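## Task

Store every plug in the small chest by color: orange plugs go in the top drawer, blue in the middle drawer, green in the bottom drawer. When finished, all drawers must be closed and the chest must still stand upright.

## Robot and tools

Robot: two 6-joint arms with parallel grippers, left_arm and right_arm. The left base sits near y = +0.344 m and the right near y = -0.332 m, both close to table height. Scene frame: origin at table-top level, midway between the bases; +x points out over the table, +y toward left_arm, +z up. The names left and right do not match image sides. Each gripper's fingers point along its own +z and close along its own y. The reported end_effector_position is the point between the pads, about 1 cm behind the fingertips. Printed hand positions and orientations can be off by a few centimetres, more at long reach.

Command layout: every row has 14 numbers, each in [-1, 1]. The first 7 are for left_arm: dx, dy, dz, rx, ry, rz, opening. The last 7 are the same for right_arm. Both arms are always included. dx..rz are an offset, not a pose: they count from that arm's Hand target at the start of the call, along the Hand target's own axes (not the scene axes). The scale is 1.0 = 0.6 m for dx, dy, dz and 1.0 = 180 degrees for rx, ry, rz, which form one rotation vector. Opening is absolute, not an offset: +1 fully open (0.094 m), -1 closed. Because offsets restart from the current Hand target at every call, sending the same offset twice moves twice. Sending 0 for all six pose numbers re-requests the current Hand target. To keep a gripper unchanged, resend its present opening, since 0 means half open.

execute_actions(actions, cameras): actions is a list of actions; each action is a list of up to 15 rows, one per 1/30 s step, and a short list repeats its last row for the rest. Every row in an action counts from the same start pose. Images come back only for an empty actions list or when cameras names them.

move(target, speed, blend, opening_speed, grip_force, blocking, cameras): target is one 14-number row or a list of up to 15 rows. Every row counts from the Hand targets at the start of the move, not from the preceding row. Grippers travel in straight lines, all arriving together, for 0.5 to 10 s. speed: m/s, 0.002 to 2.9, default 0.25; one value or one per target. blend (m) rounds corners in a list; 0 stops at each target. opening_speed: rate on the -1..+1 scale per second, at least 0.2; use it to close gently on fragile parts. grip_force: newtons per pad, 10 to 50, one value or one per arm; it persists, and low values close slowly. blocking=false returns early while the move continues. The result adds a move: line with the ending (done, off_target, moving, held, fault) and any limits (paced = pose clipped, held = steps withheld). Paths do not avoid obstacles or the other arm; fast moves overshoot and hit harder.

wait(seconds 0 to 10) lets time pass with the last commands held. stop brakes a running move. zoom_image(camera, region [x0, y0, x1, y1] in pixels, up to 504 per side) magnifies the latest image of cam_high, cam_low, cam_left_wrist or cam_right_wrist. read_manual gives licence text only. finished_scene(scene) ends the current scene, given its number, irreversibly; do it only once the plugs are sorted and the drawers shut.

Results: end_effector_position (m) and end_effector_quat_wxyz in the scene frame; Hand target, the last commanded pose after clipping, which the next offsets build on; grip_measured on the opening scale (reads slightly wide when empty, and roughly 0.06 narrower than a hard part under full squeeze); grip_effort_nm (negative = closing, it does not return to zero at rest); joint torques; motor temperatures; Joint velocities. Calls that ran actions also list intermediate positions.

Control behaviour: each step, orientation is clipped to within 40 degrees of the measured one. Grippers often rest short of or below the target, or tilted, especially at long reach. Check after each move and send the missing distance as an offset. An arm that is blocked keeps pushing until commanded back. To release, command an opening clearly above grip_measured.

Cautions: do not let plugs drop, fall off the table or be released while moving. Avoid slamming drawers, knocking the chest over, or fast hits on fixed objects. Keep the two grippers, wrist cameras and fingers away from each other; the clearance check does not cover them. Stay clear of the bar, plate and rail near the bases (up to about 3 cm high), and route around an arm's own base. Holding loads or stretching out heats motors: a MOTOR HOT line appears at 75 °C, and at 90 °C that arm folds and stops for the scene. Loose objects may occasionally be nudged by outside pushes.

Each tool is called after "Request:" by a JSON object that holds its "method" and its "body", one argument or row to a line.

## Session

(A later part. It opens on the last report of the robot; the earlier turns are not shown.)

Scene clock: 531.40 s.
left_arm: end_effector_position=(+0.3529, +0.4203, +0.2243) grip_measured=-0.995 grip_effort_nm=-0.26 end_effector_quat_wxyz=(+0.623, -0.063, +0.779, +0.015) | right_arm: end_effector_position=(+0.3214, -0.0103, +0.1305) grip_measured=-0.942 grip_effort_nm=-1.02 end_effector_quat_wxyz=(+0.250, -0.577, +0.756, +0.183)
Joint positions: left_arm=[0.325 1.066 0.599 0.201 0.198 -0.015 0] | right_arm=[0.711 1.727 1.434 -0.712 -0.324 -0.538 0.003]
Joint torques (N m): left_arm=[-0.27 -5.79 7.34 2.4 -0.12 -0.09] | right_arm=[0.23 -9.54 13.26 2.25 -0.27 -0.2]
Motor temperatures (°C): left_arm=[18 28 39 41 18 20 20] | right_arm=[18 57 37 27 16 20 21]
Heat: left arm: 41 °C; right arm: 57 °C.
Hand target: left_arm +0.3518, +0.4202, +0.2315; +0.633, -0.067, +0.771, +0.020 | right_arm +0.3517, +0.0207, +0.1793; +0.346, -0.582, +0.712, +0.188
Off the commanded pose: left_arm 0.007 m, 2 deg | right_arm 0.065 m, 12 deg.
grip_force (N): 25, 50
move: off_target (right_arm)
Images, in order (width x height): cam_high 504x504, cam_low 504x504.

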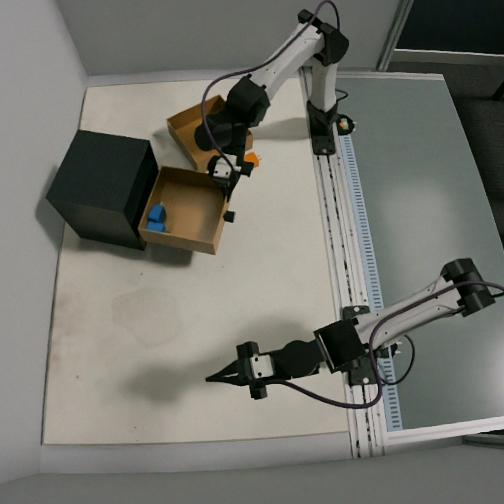

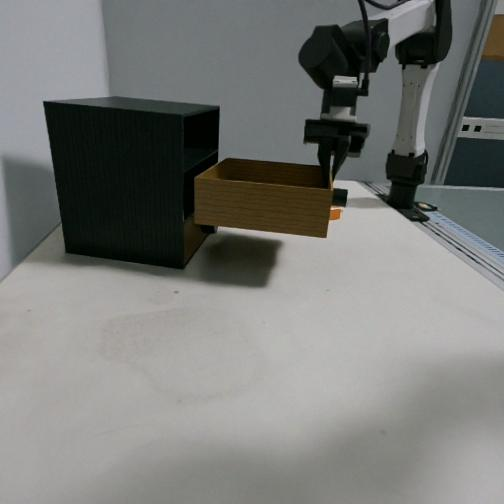

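Request:
{"method": "move", "body": {
  "target": [0,0,0,0,0,0,-1,0.003,-0.075,0.0,0.004,0,0,-1],
  "speed": 0.06,
  "cameras": ["cam_low","cam_high"]
}}

Request:
{"method": "zoom_image", "body": {
  "camera": "cam_low",
  "region": [140, 80, 380, 290]
}}

Request:
{"method": "zoom_image", "body": {
  "camera": "cam_high",
  "region": [100, 120, 260, 280]
}}

Scene clock: 533.63 s.
left_arm: end_effector_position=(+0.3529, +0.4203, +0.2243) grip_measured=-0.995 grip_effort_nm=-0.26 end_effector_quat_wxyz=(+0.623, -0.063, +0.779, +0.015) | right_arm: end_effector_position=(+0.3462, -0.0140, +0.1353) grip_measured=-0.942 grip_effort_nm=-1.02 end_effector_quat_wxyz=(+0.237, -0.577, +0.756, +0.200)
Joint positions: left_arm=[0.325 1.066 0.599 0.201 0.198 -0.015 0] | right_arm=[0.646 1.82 1.576 -0.805 -0.392 -0.593 0.003]
Joint torques (N m): left_arm=[-0.29 -5.76 7.27 2.34 -0.15 -0.08] | right_arm=[-1.77 -9.99 13.76 2.39 -0.09 -0.32]
Motor temperatures (°C): left_arm=[18 28 39 41 18 20 20] | right_arm=[18 57 38 27 16 20 21]
Heat: left arm: 41 °C; right arm: 57 °C.
Hand target: left_arm +0.3518, +0.4202, +0.2315; +0.633, -0.067, +0.771, +0.020 | right_arm +0.3946, +0.0082, +0.1842; +0.350, -0.580, +0.713, +0.183
Off the commanded pose: left_arm 0.007 m, 2 deg | right_arm 0.072 m, 14 deg.
grip_force (N): 25, 50
move: off_target (right_arm)
Images, in order (width x height): cam_high 504x504, cam_low 504x504.

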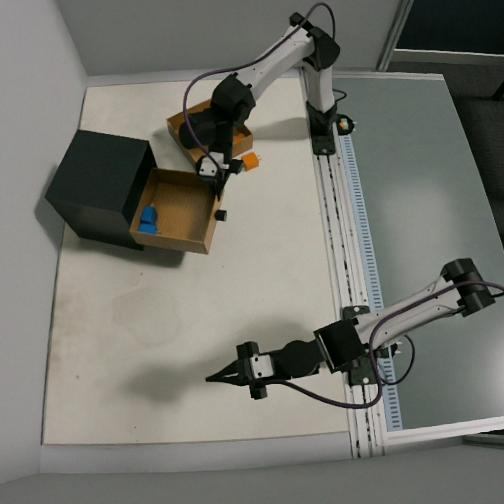

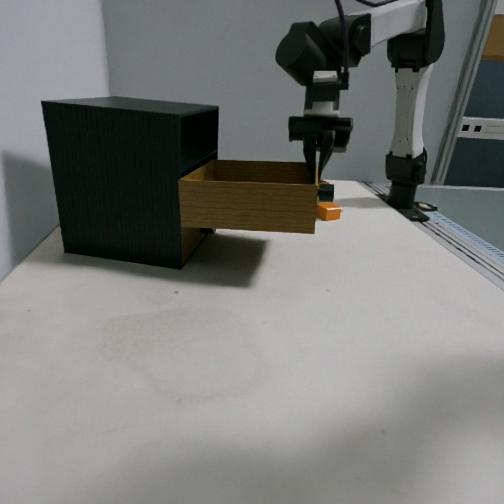

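Scaled by 2.100 from the camera's 504x504 image, which has a finer 720x720 frame.

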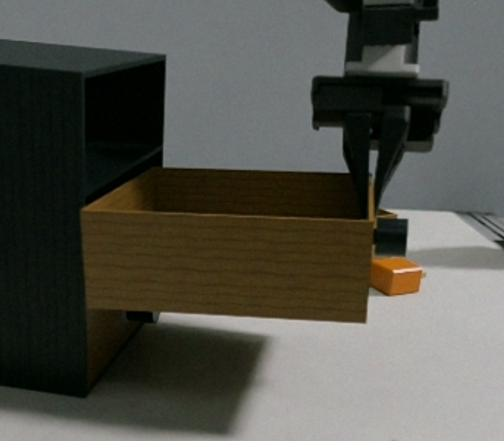

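Scaled by 3.150 from the camera's 504x504 image, which has a finer 720x720 frame.

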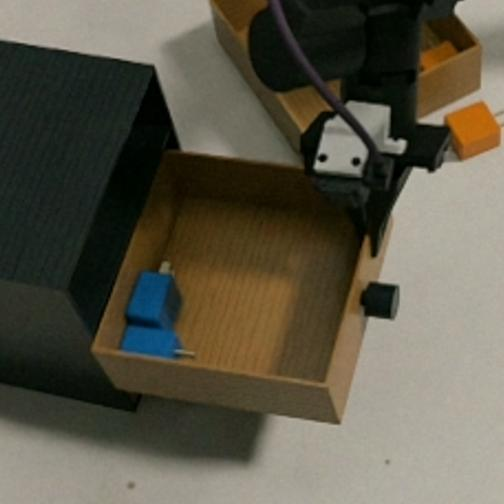

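Request:
{"method": "move", "body": {
  "target": [
    [0,0,0,0,0,0,-1,0.004,0.042,-0.011,0,0,0,-1],
    [0,0,0,0,0,0,-1,0.017,0.042,-0.017,0,0,0,-1]
  ],
  "speed": 0.08,
  "cameras": ["cam_low","cam_high"]
}}

Request:
{"method": "zoom_image", "body": {
  "camera": "cam_low",
  "region": [140, 80, 380, 290]
}}

Request:
{"method": "zoom_image", "body": {
  "camera": "cam_high",
  "region": [100, 120, 260, 280]
}}

Scene clock: 536.17 s.
left_arm: end_effector_position=(+0.3529, +0.4203, +0.2243) grip_measured=-0.995 grip_effort_nm=-0.26 end_effector_quat_wxyz=(+0.623, -0.063, +0.779, +0.015) | right_arm: end_effector_position=(+0.3406, -0.0161, +0.1152) grip_measured=-0.942 grip_effort_nm=-1.02 end_effector_quat_wxyz=(+0.230, -0.576, +0.761, +0.188)
Joint positions: left_arm=[0.325 1.066 0.599 0.201 0.198 -0.015 0] | right_arm=[0.66 1.81 1.495 -0.743 -0.36 -0.58 0.003]
Joint torques (N m): left_arm=[-0.2 -5.74 6.98 2.33 -0.18 -0.01] | right_arm=[-0.65 -16.96 8.85 2.25 -0.23 -0.25]
Motor temperatures (°C): left_arm=[18 28 39 41 18 20 20] | right_arm=[18 57 38 27 16 20 21]
Heat: left arm: 41 °C; right arm: 57 °C.
Hand target: left_arm +0.3518, +0.4202, +0.2315; +0.633, -0.067, +0.771, +0.020 | right_arm +0.3668, +0.0007, +0.1801; +0.350, -0.579, +0.713, +0.183
Off the commanded pose: left_arm 0.007 m, 2 deg | right_arm 0.072 m, 15 deg.
grip_force (N): 25, 50
move: off_target (right_arm)
Images, in order (width x height): cam_high 504x504, cam_low 504x504.

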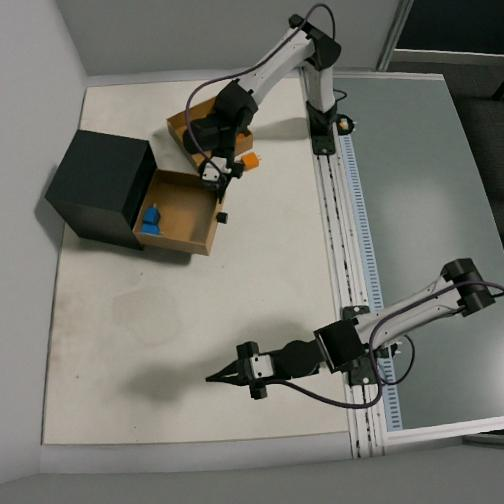

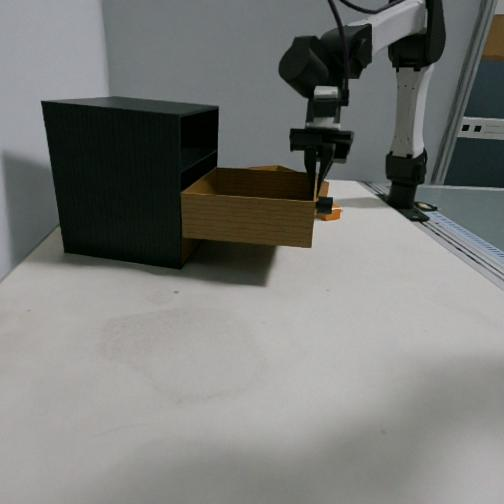

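Scaled by 2.100 from the camera's 504x504 image, which has a finer 720x720 frame.

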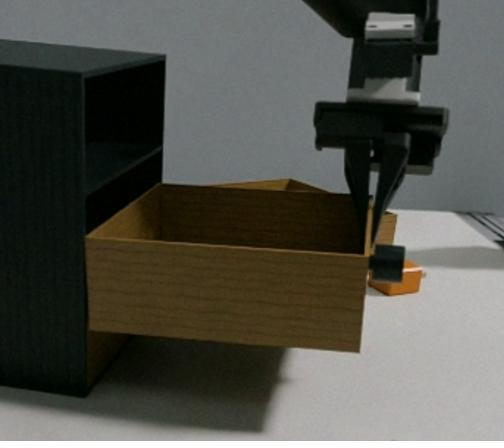

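Scaled by 3.150 from the camera's 504x504 image, which has a finer 720x720 frame.

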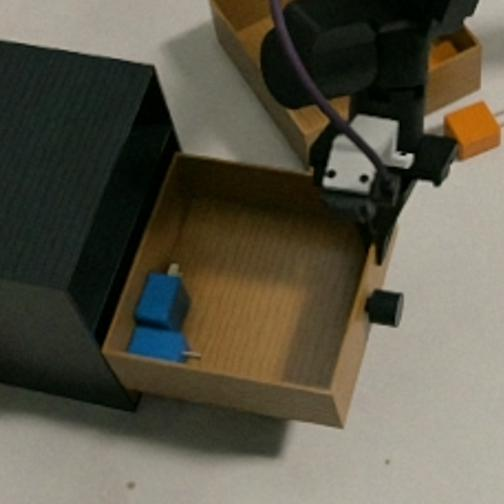

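Request:
{"method": "move", "body": {
  "target": [0,0,0,0,0,0,-1,-0.034,0.018,-0.045,0,0,0,-1],
  "speed": 0.08,
  "cameras": ["cam_low","cam_high"]
}}

Request:
{"method": "zoom_image", "body": {
  "camera": "cam_low",
  "region": [140, 80, 380, 290]
}}

Request:
{"method": "zoom_image", "body": {
  "camera": "cam_high",
  "region": [100, 120, 260, 280]
}}

Scene clock: 537.97 s.
left_arm: end_effector_position=(+0.3529, +0.4203, +0.2243) grip_measured=-0.995 grip_effort_nm=-0.26 end_effector_quat_wxyz=(+0.623, -0.063, +0.779, +0.015) | right_arm: end_effector_position=(+0.3232, -0.0233, +0.1325) grip_measured=-0.942 grip_effort_nm=-1.02 end_effector_quat_wxyz=(+0.222, -0.575, +0.765, +0.186)
Joint positions: left_arm=[0.325 1.066 0.599 0.201 0.198 -0.015 0] | right_arm=[0.676 1.746 1.492 -0.815 -0.348 -0.563 0.003]
Joint torques (N m): left_arm=[-0.21 -5.67 7.17 2.37 -0.12 -0.09] | right_arm=[0.2 -16.38 13.22 2.02 -0.18 -0.19]
Motor temperatures (°C): left_arm=[18 28 39 41 18 20 20] | right_arm=[18 58 38 27 16 20 21]
Heat: left arm: 41 °C; right arm: 58 °C.
Hand target: left_arm +0.3518, +0.4202, +0.2315; +0.633, -0.067, +0.771, +0.020 | right_arm +0.3505, -0.0001, +0.2118; +0.350, -0.580, +0.713, +0.183
Off the commanded pose: left_arm 0.007 m, 2 deg | right_arm 0.087 m, 16 deg.
grip_force (N): 25, 50
move: off_target (right_arm)
Images, in order (width x height): cam_high 504x504, cam_low 504x504.

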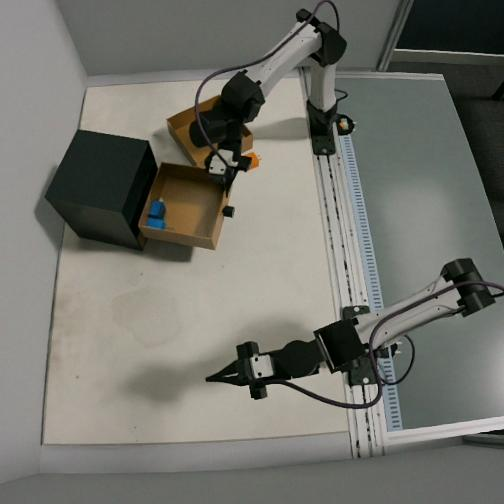

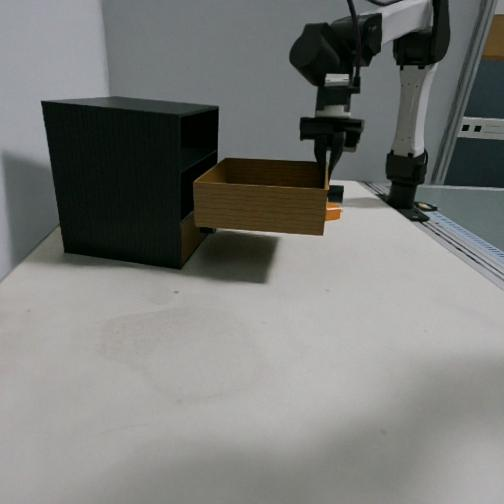

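Scaled by 2.100 from the camera's 504x504 image, which has a finer 720x720 frame.

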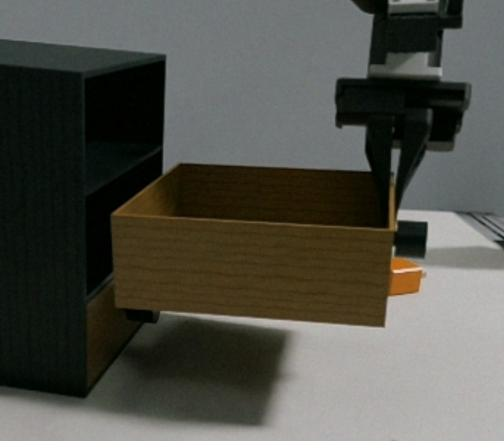

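Scaled by 3.150 from the camera's 504x504 image, which has a finer 720x720 frame.

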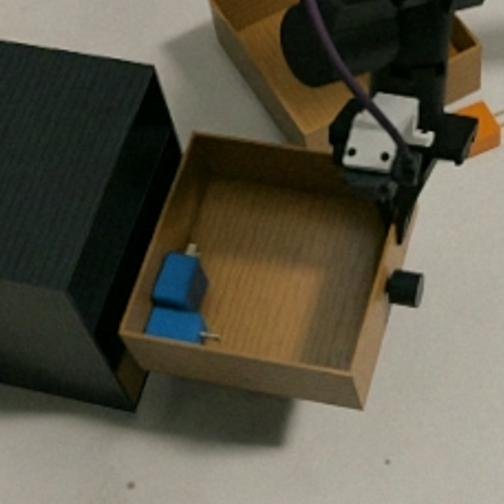

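Request:
{"method": "move", "body": {
  "target": [0,0,0,0,0,0,-1,-0.006,0,0.003,0.02,0,0,-1],
  "speed": 0.08,
  "cameras": ["cam_low","cam_high"]
}}

Request:
{"method": "zoom_image", "body": {
  "camera": "cam_low",
  "region": [140, 80, 380, 290]
}}

Request:
{"method": "zoom_image", "body": {
  "camera": "cam_high",
  "region": [100, 120, 260, 280]
}}

Scene clock: 540.83 s.
left_arm: end_effector_position=(+0.3529, +0.4203, +0.2243) grip_measured=-0.995 grip_effort_nm=-0.26 end_effector_quat_wxyz=(+0.623, -0.063, +0.779, +0.015) | right_arm: end_effector_position=(+0.3237, -0.0204, +0.1471) grip_measured=-0.942 grip_effort_nm=-1.02 end_effector_quat_wxyz=(+0.246, -0.569, +0.767, +0.163)
Joint positions: left_arm=[0.325 1.066 0.599 0.201 0.198 -0.015 0] | right_arm=[0.707 1.709 1.492 -0.798 -0.28 -0.529 0.003]
Joint torques (N m): left_arm=[-0.16 -5.82 7.3 2.41 -0.14 -0.11] | right_arm=[0.28 -14.27 11.23 2.38 -0.08 -0.18]
Motor temperatures (°C): left_arm=[18 28 39 41 18 20 20] | right_arm=[18 59 39 28 16 20 21]
Heat: left arm: 41 °C; right arm: 59 °C.
Hand target: left_arm +0.3518, +0.4202, +0.2315; +0.633, -0.067, +0.771, +0.020 | right_arm +0.3513, +0.0036, +0.2131; +0.368, -0.568, +0.718, +0.161
Off the commanded pose: left_arm 0.007 m, 2 deg | right_arm 0.075 m, 15 deg.
grip_force (N): 25, 50
move: off_target (right_arm)
Images, in order (width x height): cam_high 504x504, cam_low 504x504.

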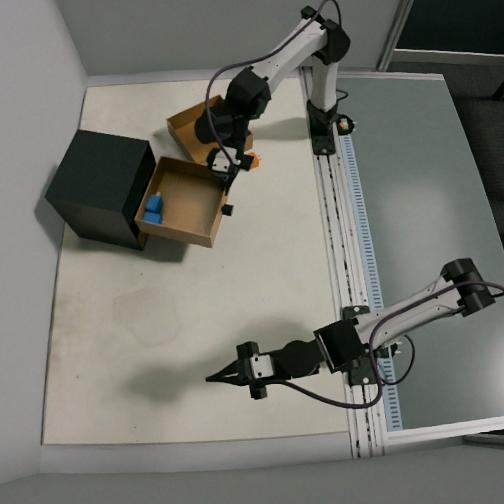

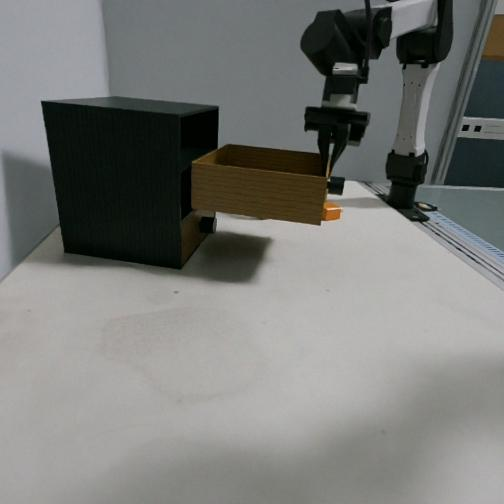

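Scaled by 2.100 from the camera's 504x504 image, which has a finer 720x720 frame.

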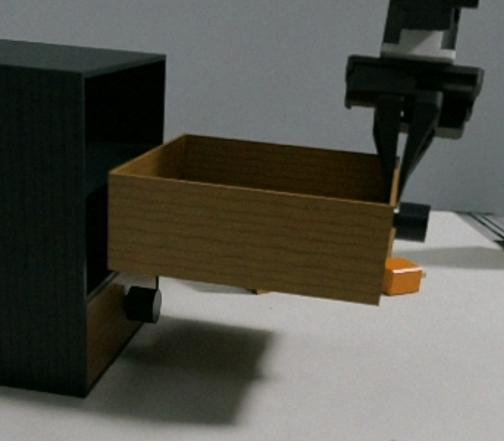

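Scaled by 3.150 from the camera's 504x504 image, which has a finer 720x720 frame.

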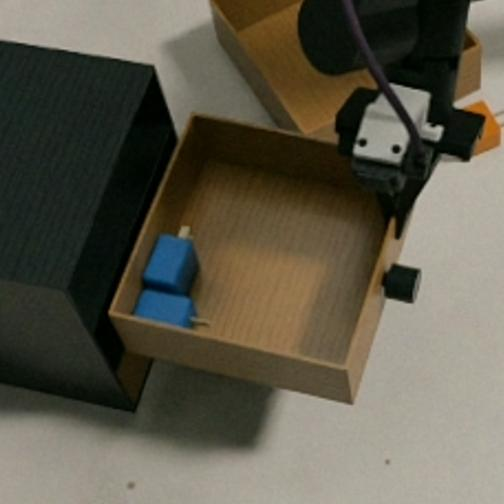

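Request:
{"method": "move", "body": {
  "target": [0,0,0,0,0,0,-1,0.053,0.014,0.051,-0.0095,-0.002,-0.0095,-1],
  "speed": 0.06,
  "cameras": ["cam_low","cam_high"]
}}

Request:
{"method": "zoom_image", "body": {
  "camera": "cam_low",
  "region": [140, 80, 380, 290]
}}

Request:
{"method": "zoom_image", "body": {
  "camera": "cam_high",
  "region": [100, 120, 260, 280]
}}

Scene clock: 543.47 s.
left_arm: end_effector_position=(+0.3529, +0.4203, +0.2243) grip_measured=-0.995 grip_effort_nm=-0.26 end_effector_quat_wxyz=(+0.623, -0.063, +0.779, +0.015) | right_arm: end_effector_position=(+0.3256, -0.0187, +0.1195) grip_measured=-0.942 grip_effort_nm=-1.02 end_effector_quat_wxyz=(+0.261, -0.580, +0.754, +0.163)
Joint positions: left_arm=[0.325 1.066 0.599 0.201 0.198 -0.015 0] | right_arm=[0.702 1.706 1.365 -0.648 -0.29 -0.56 0.003]
Joint torques (N m): left_arm=[-0.54 -5.83 7.21 2.35 -0.09 -0.07] | right_arm=[-0.57 -12.33 9.1 2.44 -0.34 -0.34]
Motor temperatures (°C): left_arm=[18 28 39 41 18 20 20] | right_arm=[18 59 39 28 16 20 21]
Heat: left arm: 41 °C; right arm: 59 °C.
Hand target: left_arm +0.3518, +0.4202, +0.2315; +0.633, -0.067, +0.771, +0.020 | right_arm +0.3514, +0.0038, +0.1681; +0.364, -0.584, +0.706, +0.168
Off the commanded pose: left_arm 0.007 m, 2 deg | right_arm 0.059 m, 13 deg.
grip_force (N): 25, 50
move: off_target (right_arm)
Images, in order (width x height): cam_high 504x504, cam_low 504x504.

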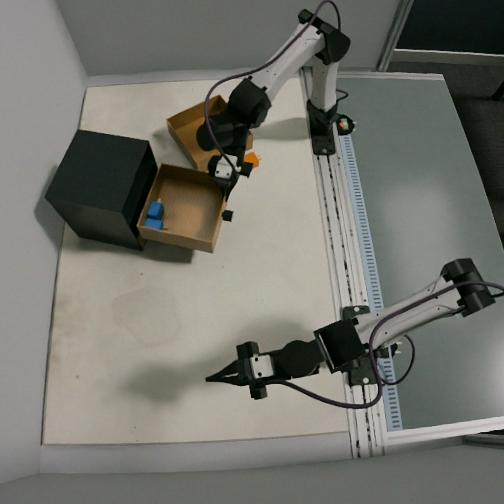

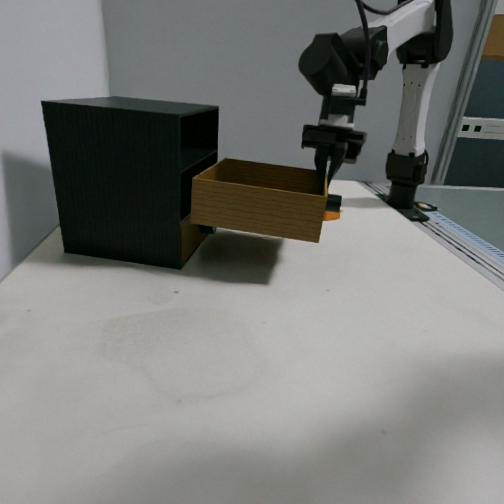

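Scaled by 2.100 from the camera's 504x504 image, which has a finer 720x720 frame.

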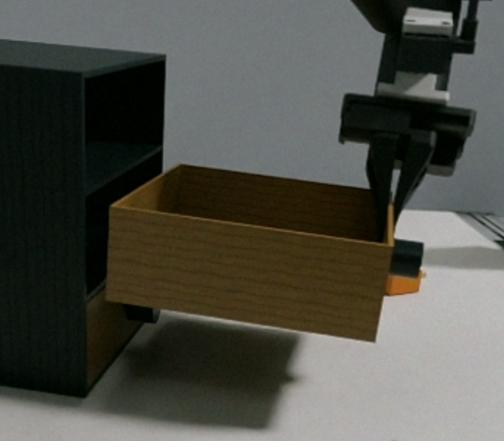

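Scaled by 3.150 from the camera's 504x504 image, which has a finer 720x720 frame.

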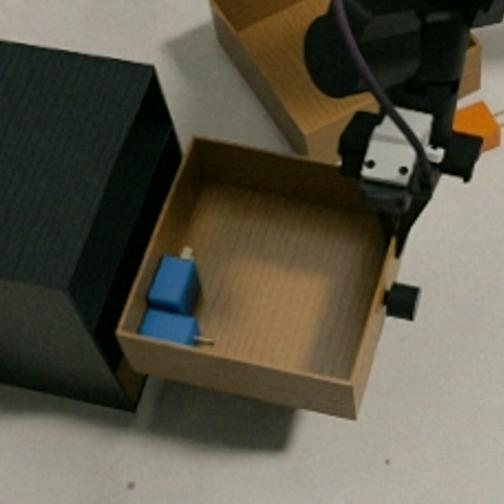

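Request:
{"method": "move", "body": {
  "target": [0,0,0,0,0,0,-1,0.006,-0.083,0.007,0,0,0,-1],
  "speed": 0.06,
  "cameras": ["cam_low","cam_high"]
}}

Request:
{"method": "zoom_image", "body": {
  "camera": "cam_low",
  "region": [140, 80, 380, 290]
}}

Request:
{"method": "zoom_image", "body": {
  "camera": "cam_high",
  "region": [100, 120, 260, 280]
}}

Scene clock: 546.03 s.
left_arm: end_effector_position=(+0.3529, +0.4203, +0.2243) grip_measured=-0.995 grip_effort_nm=-0.26 end_effector_quat_wxyz=(+0.623, -0.063, +0.779, +0.015) | right_arm: end_effector_position=(+0.3508, -0.0339, +0.1214) grip_measured=-0.942 grip_effort_nm=-1.03 end_effector_quat_wxyz=(+0.249, -0.579, +0.754, +0.184)
Joint positions: left_arm=[0.325 1.066 0.599 0.201 0.198 -0.015 0] | right_arm=[0.607 1.777 1.466 -0.728 -0.382 -0.638 0.003]
Joint torques (N m): left_arm=[-0.25 -5.71 7.27 2.34 -0.13 -0.07] | right_arm=[-1.43 -9.7 13.9 2.43 -0.2 -0.34]
Motor temperatures (°C): left_arm=[18 28 39 41 18 20 20] | right_arm=[18 58 40 28 16 20 21]
Heat: left arm: 41 °C; right arm: 58 °C.
Hand target: left_arm +0.3518, +0.4202, +0.2315; +0.633, -0.067, +0.771, +0.020 | right_arm +0.3997, -0.0091, +0.1722; +0.364, -0.584, +0.706, +0.168
Off the commanded pose: left_arm 0.007 m, 2 deg | right_arm 0.075 m, 14 deg.
grip_force (N): 25, 50
move: off_target (right_arm)
Images, in order (width x height): cam_high 504x504, cam_low 504x504.

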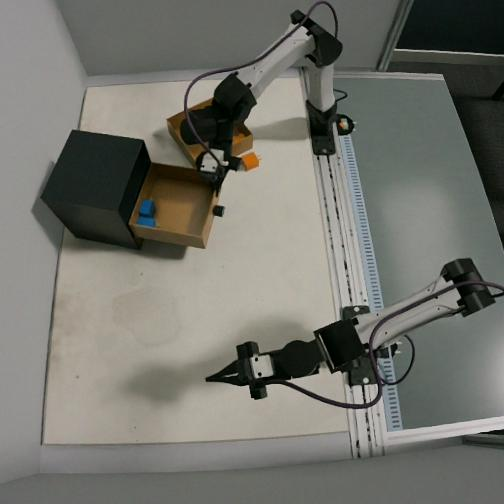

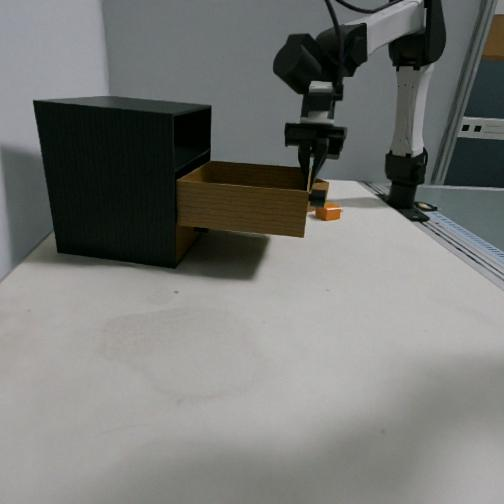

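Scaled by 2.100 from the camera's 504x504 image, which has a finer 720x720 frame.

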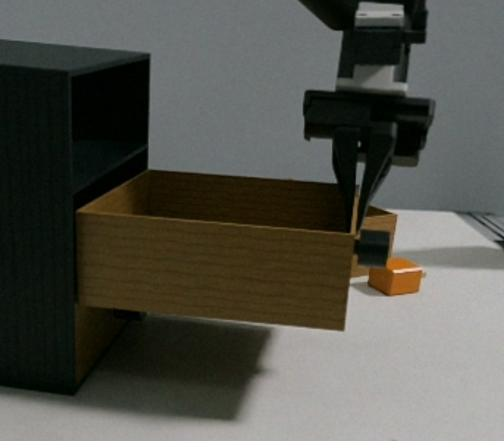

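Scaled by 3.150 from the camera's 504x504 image, which has a finer 720x720 frame.

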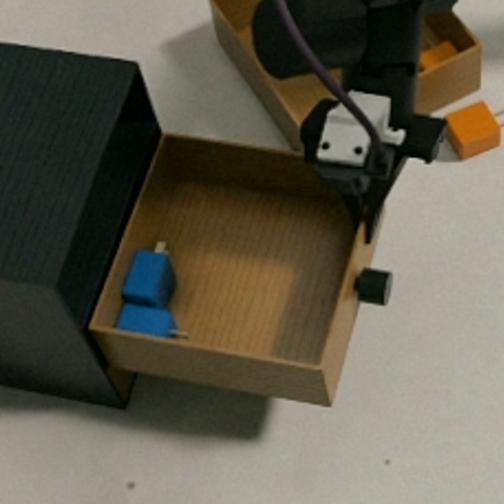

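Request:
{"method": "move", "body": {
  "target": [
    [0,0,0,0,0,0,-1,-0.008,0.13,-0.01,0,0,0,-1],
    [0,0,0,0,0,0,-1,0.11,0.15,0.10,0,0,0,-1]
  ],
  "speed": 0.12
}}

Request:
{"method": "move", "body": {
  "target": [0,0,0,0,0,0,-1,0,0,0,0,0,0,-1],
  "cameras": ["cam_low","cam_high"]
}}

Request:
{"method": "zoom_image", "body": {
  "camera": "cam_high",
  "region": [20, 110, 260, 280]
}}

Request:
{"method": "zoom_image", "body": {
  "camera": "cam_low",
  "region": [20, 80, 360, 300]
}}

Scene clock: 552.67 s.
left_arm: end_effector_position=(+0.3529, +0.4203, +0.2243) grip_measured=-0.995 grip_effort_nm=-0.26 end_effector_quat_wxyz=(+0.623, -0.063, +0.779, +0.015) | right_arm: end_effector_position=(+0.3155, -0.0038, +0.0576) grip_measured=-0.942 grip_effort_nm=-1.02 end_effector_quat_wxyz=(+0.320, -0.578, +0.731, +0.170)
Joint positions: left_arm=[0.325 1.066 0.599 0.201 0.198 -0.015 0] | right_arm=[0.745 1.713 1.038 -0.179 -0.277 -0.53 0.003]
Joint torques (N m): left_arm=[-0.25 -5.59 7.24 2.42 -0.17 -0.11] | right_arm=[-0.62 -6.71 6.8 2.27 -0.17 -0.3]
Motor temperatures (°C): left_arm=[18 28 39 41 18 20 20] | right_arm=[18 57 40 29 16 20 22]
Heat: left arm: 41 °C; right arm: 57 °C.
Hand target: left_arm +0.3518, +0.4202, +0.2315; +0.633, -0.067, +0.771, +0.020 | right_arm +0.3301, +0.0079, +0.0677; +0.364, -0.584, +0.706, +0.168
Off the commanded pose: left_arm 0.007 m, 2 deg | right_arm 0.021 m, 6 deg.
grip_force (N): 25, 50
move: off_target (right_arm)

Scene clock: 553.17 s.
left_arm: end_effector_position=(+0.3529, +0.4203, +0.2243) grip_measured=-0.995 grip_effort_nm=-0.26 end_effector_quat_wxyz=(+0.623, -0.063, +0.779, +0.015) | right_arm: end_effector_position=(+0.3156, -0.0037, +0.0576) grip_measured=-0.942 grip_effort_nm=-1.02 end_effector_quat_wxyz=(+0.320, -0.578, +0.731, +0.170)
Joint positions: left_arm=[0.325 1.066 0.599 0.201 0.198 -0.015 0] | right_arm=[0.745 1.714 1.038 -0.178 -0.277 -0.53 0.003]
Joint torques (N m): left_arm=[-0.47 -5.67 7.13 2.31 -0.16 -0.12] | right_arm=[-0.62 -6.71 6.79 2.27 -0.17 -0.3]
Motor temperatures (°C): left_arm=[18 28 39 41 18 20 20] | right_arm=[18 57 40 29 16 20 22]
Heat: left arm: 41 °C; right arm: 57 °C.
Hand target: left_arm +0.3518, +0.4202, +0.2315; +0.633, -0.067, +0.771, +0.020 | right_arm +0.3301, +0.0079, +0.0676; +0.364, -0.584, +0.706, +0.168
Off the commanded pose: left_arm 0.007 m, 2 deg | right_arm 0.021 m, 6 deg.
grip_force (N): 25, 50
move: off_target (right_arm)
Images, in order (width x height): cam_high 504x504, cam_low 504x504.

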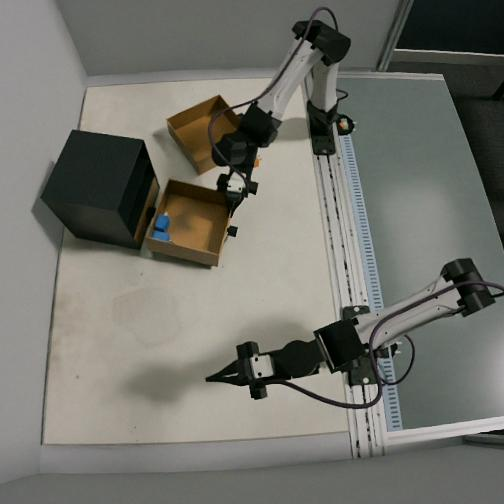

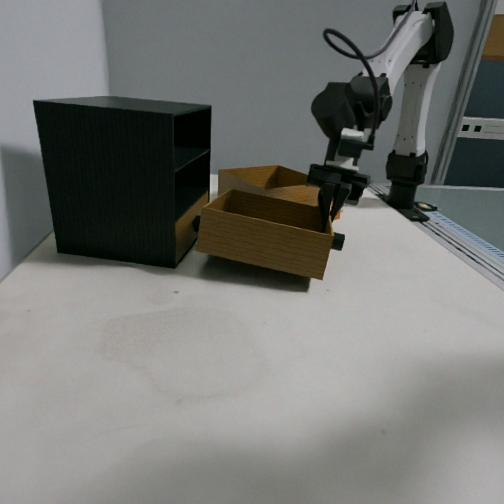

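Scaled by 2.100 from the camera's 504x504 image, which has a finer 720x720 frame.

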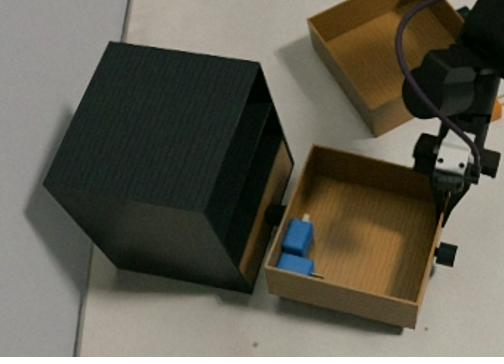

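Scaled by 1.482 from the camera's 504x504 image, which has a finer 720x720 frame.

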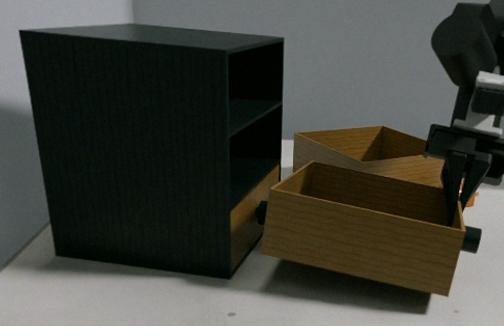

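Request:
{"method": "move", "body": {
  "target": [0.1235,-0.525,0.037,0.115,-0.0325,0.034,0,0.012,0,0.012,0,0,0,-1],
  "cameras": ["cam_low","cam_high","cam_left_wrist"]
}}

Scene clock: 558.63 s.
left_arm: end_effector_position=(+0.3925, +0.1067, +0.1598) grip_measured=-0.002 grip_effort_nm=0.14 end_effector_quat_wxyz=(+0.654, +0.100, +0.744, -0.087) | right_arm: end_effector_position=(+0.3237, +0.0024, +0.0586) grip_measured=-0.942 grip_effort_nm=-1.02 end_effector_quat_wxyz=(+0.340, -0.575, +0.724, +0.173)
Joint positions: left_arm=[-0.65 1.678 0.68 0.828 -0.395 -0.09 0.047] | right_arm=[0.741 1.732 1.034 -0.112 -0.283 -0.53 0.003]
Joint torques (N m): left_arm=[0.21 -7.34 8.43 2.51 -0.25 0.12] | right_arm=[-0.7 -6.06 5.87 2.11 -0.15 -0.32]
Motor temperatures (°C): left_arm=[17 28 39 41 18 20 20] | right_arm=[18 55 40 29 16 20 22]
Heat: left arm: 41 °C; right arm: 55 °C.
Hand target: left_arm +0.3998, +0.1051, +0.1717; +0.671, +0.090, +0.732, -0.082 | right_arm +0.3320, +0.0076, +0.0577; +0.364, -0.584, +0.706, +0.168
Off the commanded pose: left_arm 0.014 m, 3 deg | right_arm 0.010 m, 4 deg.
grip_force (N): 25, 50
move: off_target (left_arm, right_arm)
camera_calibration:
cam_left_wrist: T_world_to_cam=[[-0.211823, -0.976541, -0.0387112, 0.201866], [-0.725469, 0.183656, -0.663299, 0.383201], [0.654848, -0.112418, -0.747353, 0.000207309], [0, 0, 0, 1]] pos_world=[0.320624, 0.126776, 0.262146]
Images, in order (width x height): cam_high 504x504, cam_low 504x504, cam_left_wrist 504x504.

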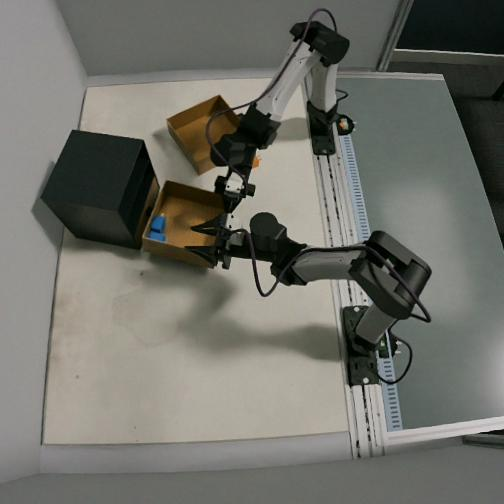

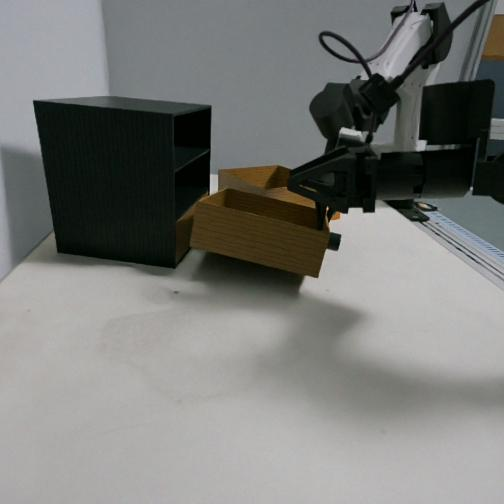

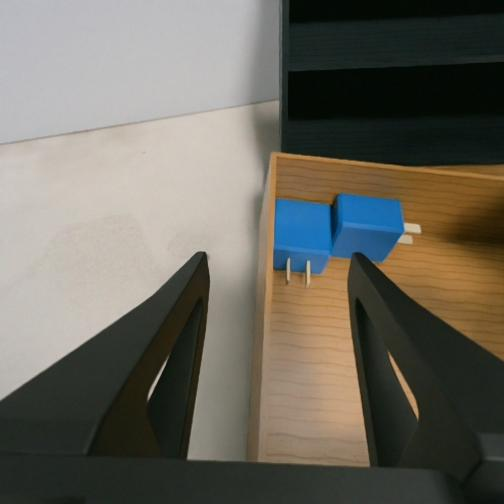

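Request:
{"method": "move", "body": {
  "target": [-0.042,-0.004,0.198,0,0,0,0,0,0,0,0,0,0,-1],
  "speed": 0.12,
  "cameras": ["cam_low","cam_high","cam_left_wrist"]
}}

Scene clock: 562.47 s.
left_arm: end_effector_position=(+0.5077, +0.0727, +0.1796) grip_measured=-0.002 grip_effort_nm=0.14 end_effector_quat_wxyz=(+0.662, +0.091, +0.739, -0.084) | right_arm: end_effector_position=(+0.3237, +0.0024, +0.0586) grip_measured=-0.942 grip_effort_nm=-1.03 end_effector_quat_wxyz=(+0.340, -0.575, +0.724, +0.173)
Joint positions: left_arm=[-0.549 2.019 1.201 0.672 -0.312 -0.073 0.047] | right_arm=[0.741 1.732 1.034 -0.112 -0.283 -0.53 0.003]
Joint torques (N m): left_arm=[1.28 -11.56 9.18 2.31 0.01 0.17] | right_arm=[-0.69 -6.06 5.85 2.11 -0.14 -0.33]
Heat: left arm: 41 °C; right arm: 54 °C.
Hand target: left_arm +0.5162, +0.0737, +0.1863; +0.671, +0.090, +0.732, -0.082 | right_arm +0.3320, +0.0076, +0.0577; +0.364, -0.584, +0.706, +0.168
Off the commanded pose: left_arm 0.011 m, 1 deg | right_arm 0.010 m, 4 deg.
grip_force (N): 25, 50
move: off_target (left_arm, right_arm)
camera_calibration:
cam_left_wrist: T_world_to_cam=[[-0.194927, -0.98026, -0.0330716, 0.184584], [-0.716599, 0.165358, -0.6776, 0.485529], [0.669693, -0.108384, -0.734687, -0.0743712], [0, 0, 0, 1]] pos_world=[0.433716, 0.092593, 0.280459]
Images, in order (width x height): cam_high 504x504, cam_low 504x504, cam_left_wrist 504x504.

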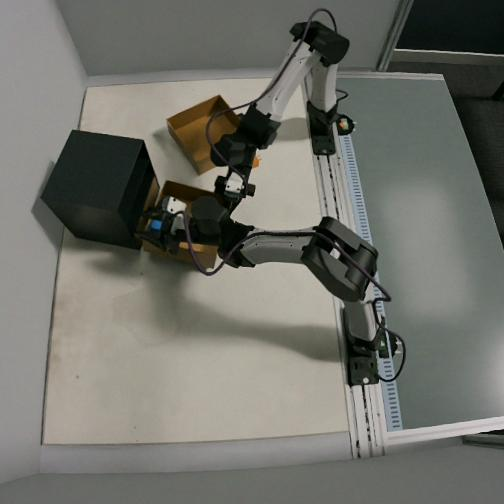

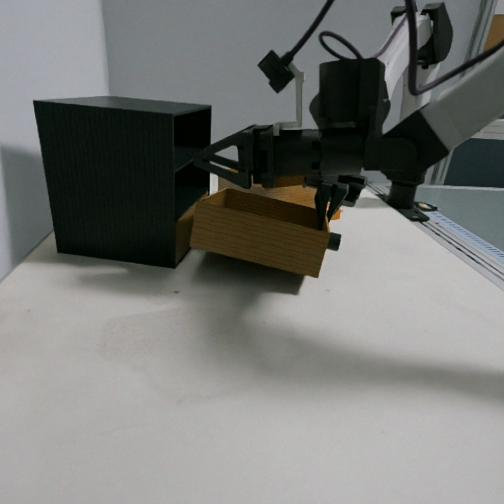

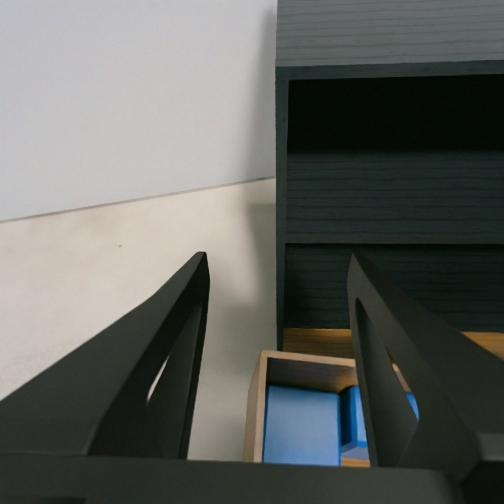

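Request:
{"method": "move", "body": {
  "target": [-0.005,0.0,0.13,0,0,0,0,0,0,0,0,0,0,-1],
  "speed": 0.08,
  "cameras": ["cam_low","cam_left_wrist"]
}}

Scene clock: 566.50 s.
left_arm: end_effector_position=(+0.5832, +0.0516, +0.1779) grip_measured=-0.002 grip_effort_nm=0.14 end_effector_quat_wxyz=(+0.663, +0.091, +0.738, -0.085) | right_arm: end_effector_position=(+0.3237, +0.0024, +0.0586) grip_measured=-0.942 grip_effort_nm=-1.02 end_effector_quat_wxyz=(+0.340, -0.575, +0.724, +0.173)
Joint positions: left_arm=[-0.502 2.279 1.609 0.53 -0.265 -0.066 0.047] | right_arm=[0.741 1.732 1.034 -0.112 -0.283 -0.53 0.003]
Joint torques (N m): left_arm=[1.44 -14.16 9.7 2.28 0 0.2] | right_arm=[-0.69 -6.09 5.86 2.11 -0.14 -0.33]
Heat: left arm: 41 °C; right arm: 53 °C.
Hand target: left_arm +0.5918, +0.0548, +0.1825; +0.671, +0.090, +0.732, -0.082 | right_arm +0.3320, +0.0076, +0.0577; +0.364, -0.584, +0.706, +0.168
Off the commanded pose: left_arm 0.010 m, 1 deg | right_arm 0.010 m, 4 deg.
grip_force (N): 25, 50
move: off_target (right_arm)
camera_calibration:
cam_left_wrist: T_world_to_cam=[[-0.195787, -0.980131, -0.0317913, 0.178862], [-0.714216, 0.164734, -0.680263, 0.541142], [0.671984, -0.110481, -0.732278, -0.130064], [0, 0, 0, 1]] pos_world=[0.508912, 0.0717947, 0.278562]
Images, in order (width x height): cam_low 504x504, cam_left_wrist 504x504.

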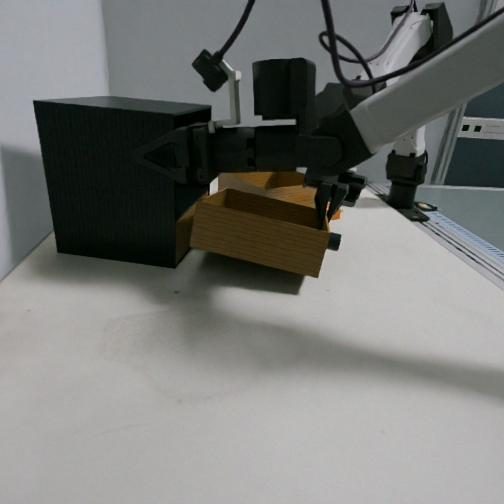

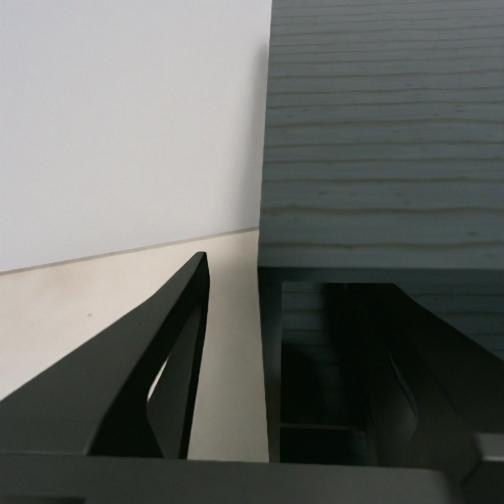

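Request:
{"method": "move", "body": {
  "target": [0,0,0,0,0,0,-1,0,0,0,0,0,0,-1],
  "opening_speed": 0.6,
  "grip_force": [50,50]
}}

Request:
{"method": "move", "body": {
  "target": [0.003,0.0,-0.06,0,0,0,-1,0,0,0,0,0,0,-1],
  "speed": 0.06,
  "cameras": ["cam_low","cam_high","cam_left_wrist"]
}}

Scene clock: 568.90 s.
left_arm: end_effector_position=(+0.5837, +0.0526, +0.1774) grip_measured=-0.940 grip_effort_nm=-1.00 end_effector_quat_wxyz=(+0.663, +0.091, +0.738, -0.085) | right_arm: end_effector_position=(+0.3237, +0.0024, +0.0586) grip_measured=-0.942 grip_effort_nm=-1.02 end_effector_quat_wxyz=(+0.340, -0.575, +0.724, +0.173)
Joint positions: left_arm=[-0.501 2.279 1.609 0.528 -0.264 -0.066 0.003] | right_arm=[0.741 1.732 1.034 -0.112 -0.283 -0.53 0.003]
Joint torques (N m): left_arm=[1.17 -14.05 9.58 2.33 0 0.12] | right_arm=[-0.68 -6.08 5.86 2.11 -0.14 -0.32]
Heat: left arm: 41 °C; right arm: 52 °C.
Hand target: left_arm +0.5919, +0.0549, +0.1825; +0.671, +0.090, +0.732, -0.082 | right_arm +0.3320, +0.0076, +0.0577; +0.364, -0.584, +0.706, +0.168
Off the commanded pose: left_arm 0.010 m, 1 deg | right_arm 0.010 m, 4 deg.
move: off_target (right_arm)

Scene clock: 569.90 s.
left_arm: end_effector_position=(+0.5663, +0.0650, +0.1746) grip_measured=-0.941 grip_effort_nm=-1.02 end_effector_quat_wxyz=(+0.669, +0.083, +0.734, -0.084) | right_arm: end_effector_position=(+0.3177, +0.0061, +0.0591) grip_measured=-0.942 grip_effort_nm=-1.02 end_effector_quat_wxyz=(+0.337, -0.584, +0.714, +0.188)
Joint positions: left_arm=[-0.501 2.217 1.473 0.619 -0.277 -0.07 0.003] | right_arm=[0.743 1.732 1.03 -0.111 -0.32 -0.542 0.003]
Joint torques (N m): left_arm=[-0.53 -19.02 4.37 2.13 -0.09 0.17] | right_arm=[-0.84 -6.15 6.12 2.08 0.18 -0.22]
Heat: left arm: 41 °C; right arm: 52 °C.
Hand target: left_arm +0.5569, +0.0635, +0.1837; +0.671, +0.090, +0.732, -0.082 | right_arm +0.3319, +0.0076, +0.0576; +0.364, -0.584, +0.706, +0.168
Off the commanded pose: left_arm 0.013 m, 1 deg | right_arm 0.014 m, 4 deg.
move: off_target (left_arm, right_arm)
camera_calibration:
cam_left_wrist: T_world_to_cam=[[-0.182444, -0.982924, -0.0239802, 0.179818], [-0.70769, 0.14821, -0.690802, 0.523828], [0.68256, -0.109062, -0.722646, -0.127449], [0, 0, 0, 1]] pos_world=[0.490507, 0.0852112, 0.274073]
Images, in order (width x height): cam_high 504x504, cam_low 504x504, cam_left_wrist 504x504.

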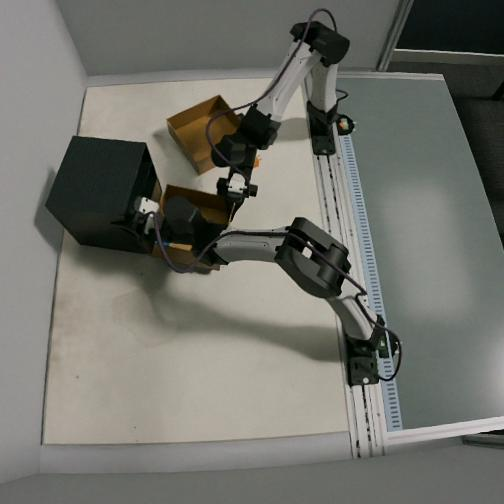

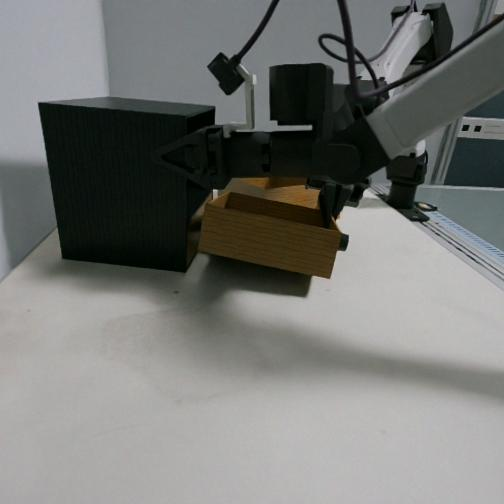

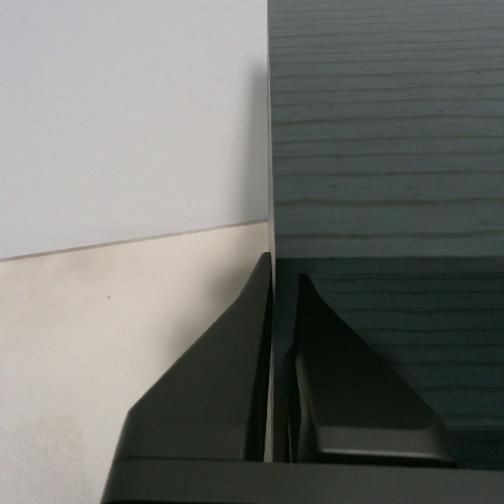

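Request:
{"method": "move", "body": {
  "target": [0,0,0,0,0,0,-1,-0.133,0.035,-0.129,0,0,0,-1],
  "speed": 0.1,
  "cameras": ["cam_low","cam_high","cam_left_wrist","cam_right_wrist"]
}}

Scene clock: 572.80 s.
left_arm: end_effector_position=(+0.5654, +0.0659, +0.1746) grip_measured=-0.941 grip_effort_nm=-1.02 end_effector_quat_wxyz=(+0.669, +0.083, +0.734, -0.083) | right_arm: end_effector_position=(+0.2618, -0.0122, +0.0959) grip_measured=-0.942 grip_effort_nm=-1.02 end_effector_quat_wxyz=(+0.246, -0.591, +0.751, +0.161)
Joint positions: left_arm=[-0.501 2.213 1.467 0.62 -0.279 -0.07 0.003] | right_arm=[0.844 1.582 1.14 -0.552 -0.217 -0.463 0.003]
Joint torques (N m): left_arm=[-0.31 -18.62 4.86 2.1 -0.01 0.08] | right_arm=[0.18 -12.97 12.57 2.24 0.02 -0.17]
Motor temperatures (°C): left_arm=[18 34 40 41 18 20 20] | right_arm=[18 52 38 28 16 20 22]
Heat: left arm: 41 °C; right arm: 52 °C.
Hand target: left_arm +0.5569, +0.0636, +0.1838; +0.671, +0.090, +0.732, -0.082 | right_arm +0.2918, +0.0179, +0.1628; +0.364, -0.584, +0.706, +0.168
Off the commanded pose: left_arm 0.013 m, 1 deg | right_arm 0.079 m, 15 deg.
move: off_target (left_arm, right_arm)
camera_calibration:
cam_left_wrist: T_world_to_cam=[[-0.180584, -0.983254, -0.0245076, 0.179628], [-0.70858, 0.147338, -0.690076, 0.523609], [0.682131, -0.107251, -0.723322, -0.126444], [0, 0, 0, 1]] pos_world=[0.489709, 0.0859112, 0.274273]
cam_right_wrist: T_world_to_cam=[[0.967148, -0.253993, -0.0106238, -0.246976], [-0.250728, -0.959945, 0.125063, 0.0519417], [-0.0419635, -0.118291, -0.992092, 0.23201], [0, 0, 0, 1]] pos_world=[0.261621, 0.0145758, 0.221055]

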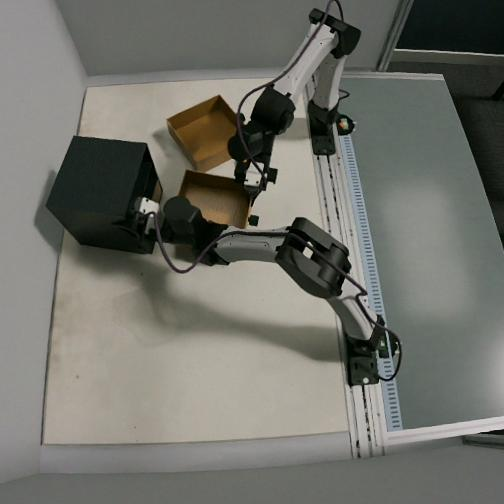

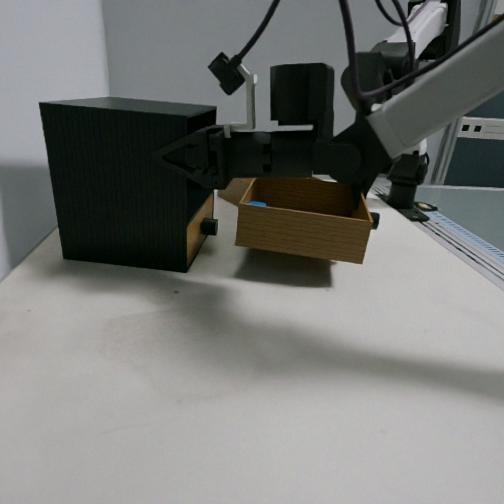

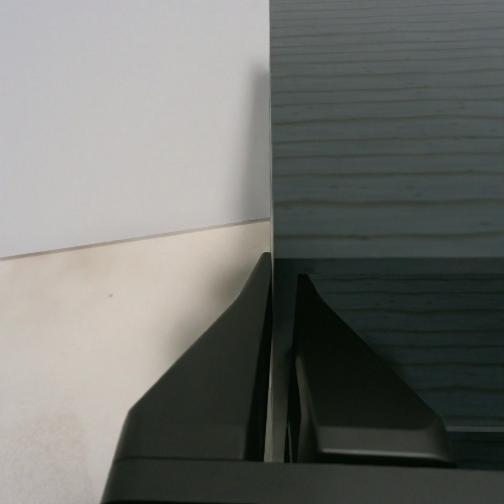

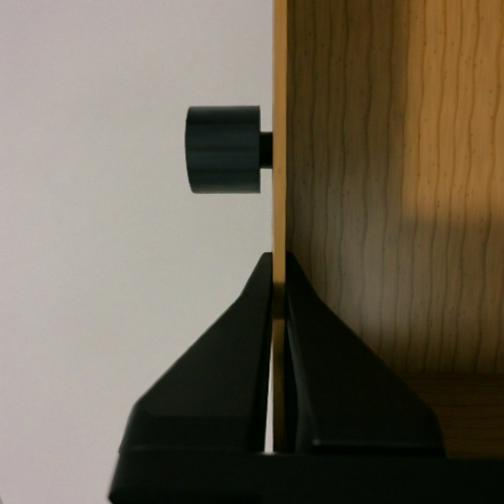

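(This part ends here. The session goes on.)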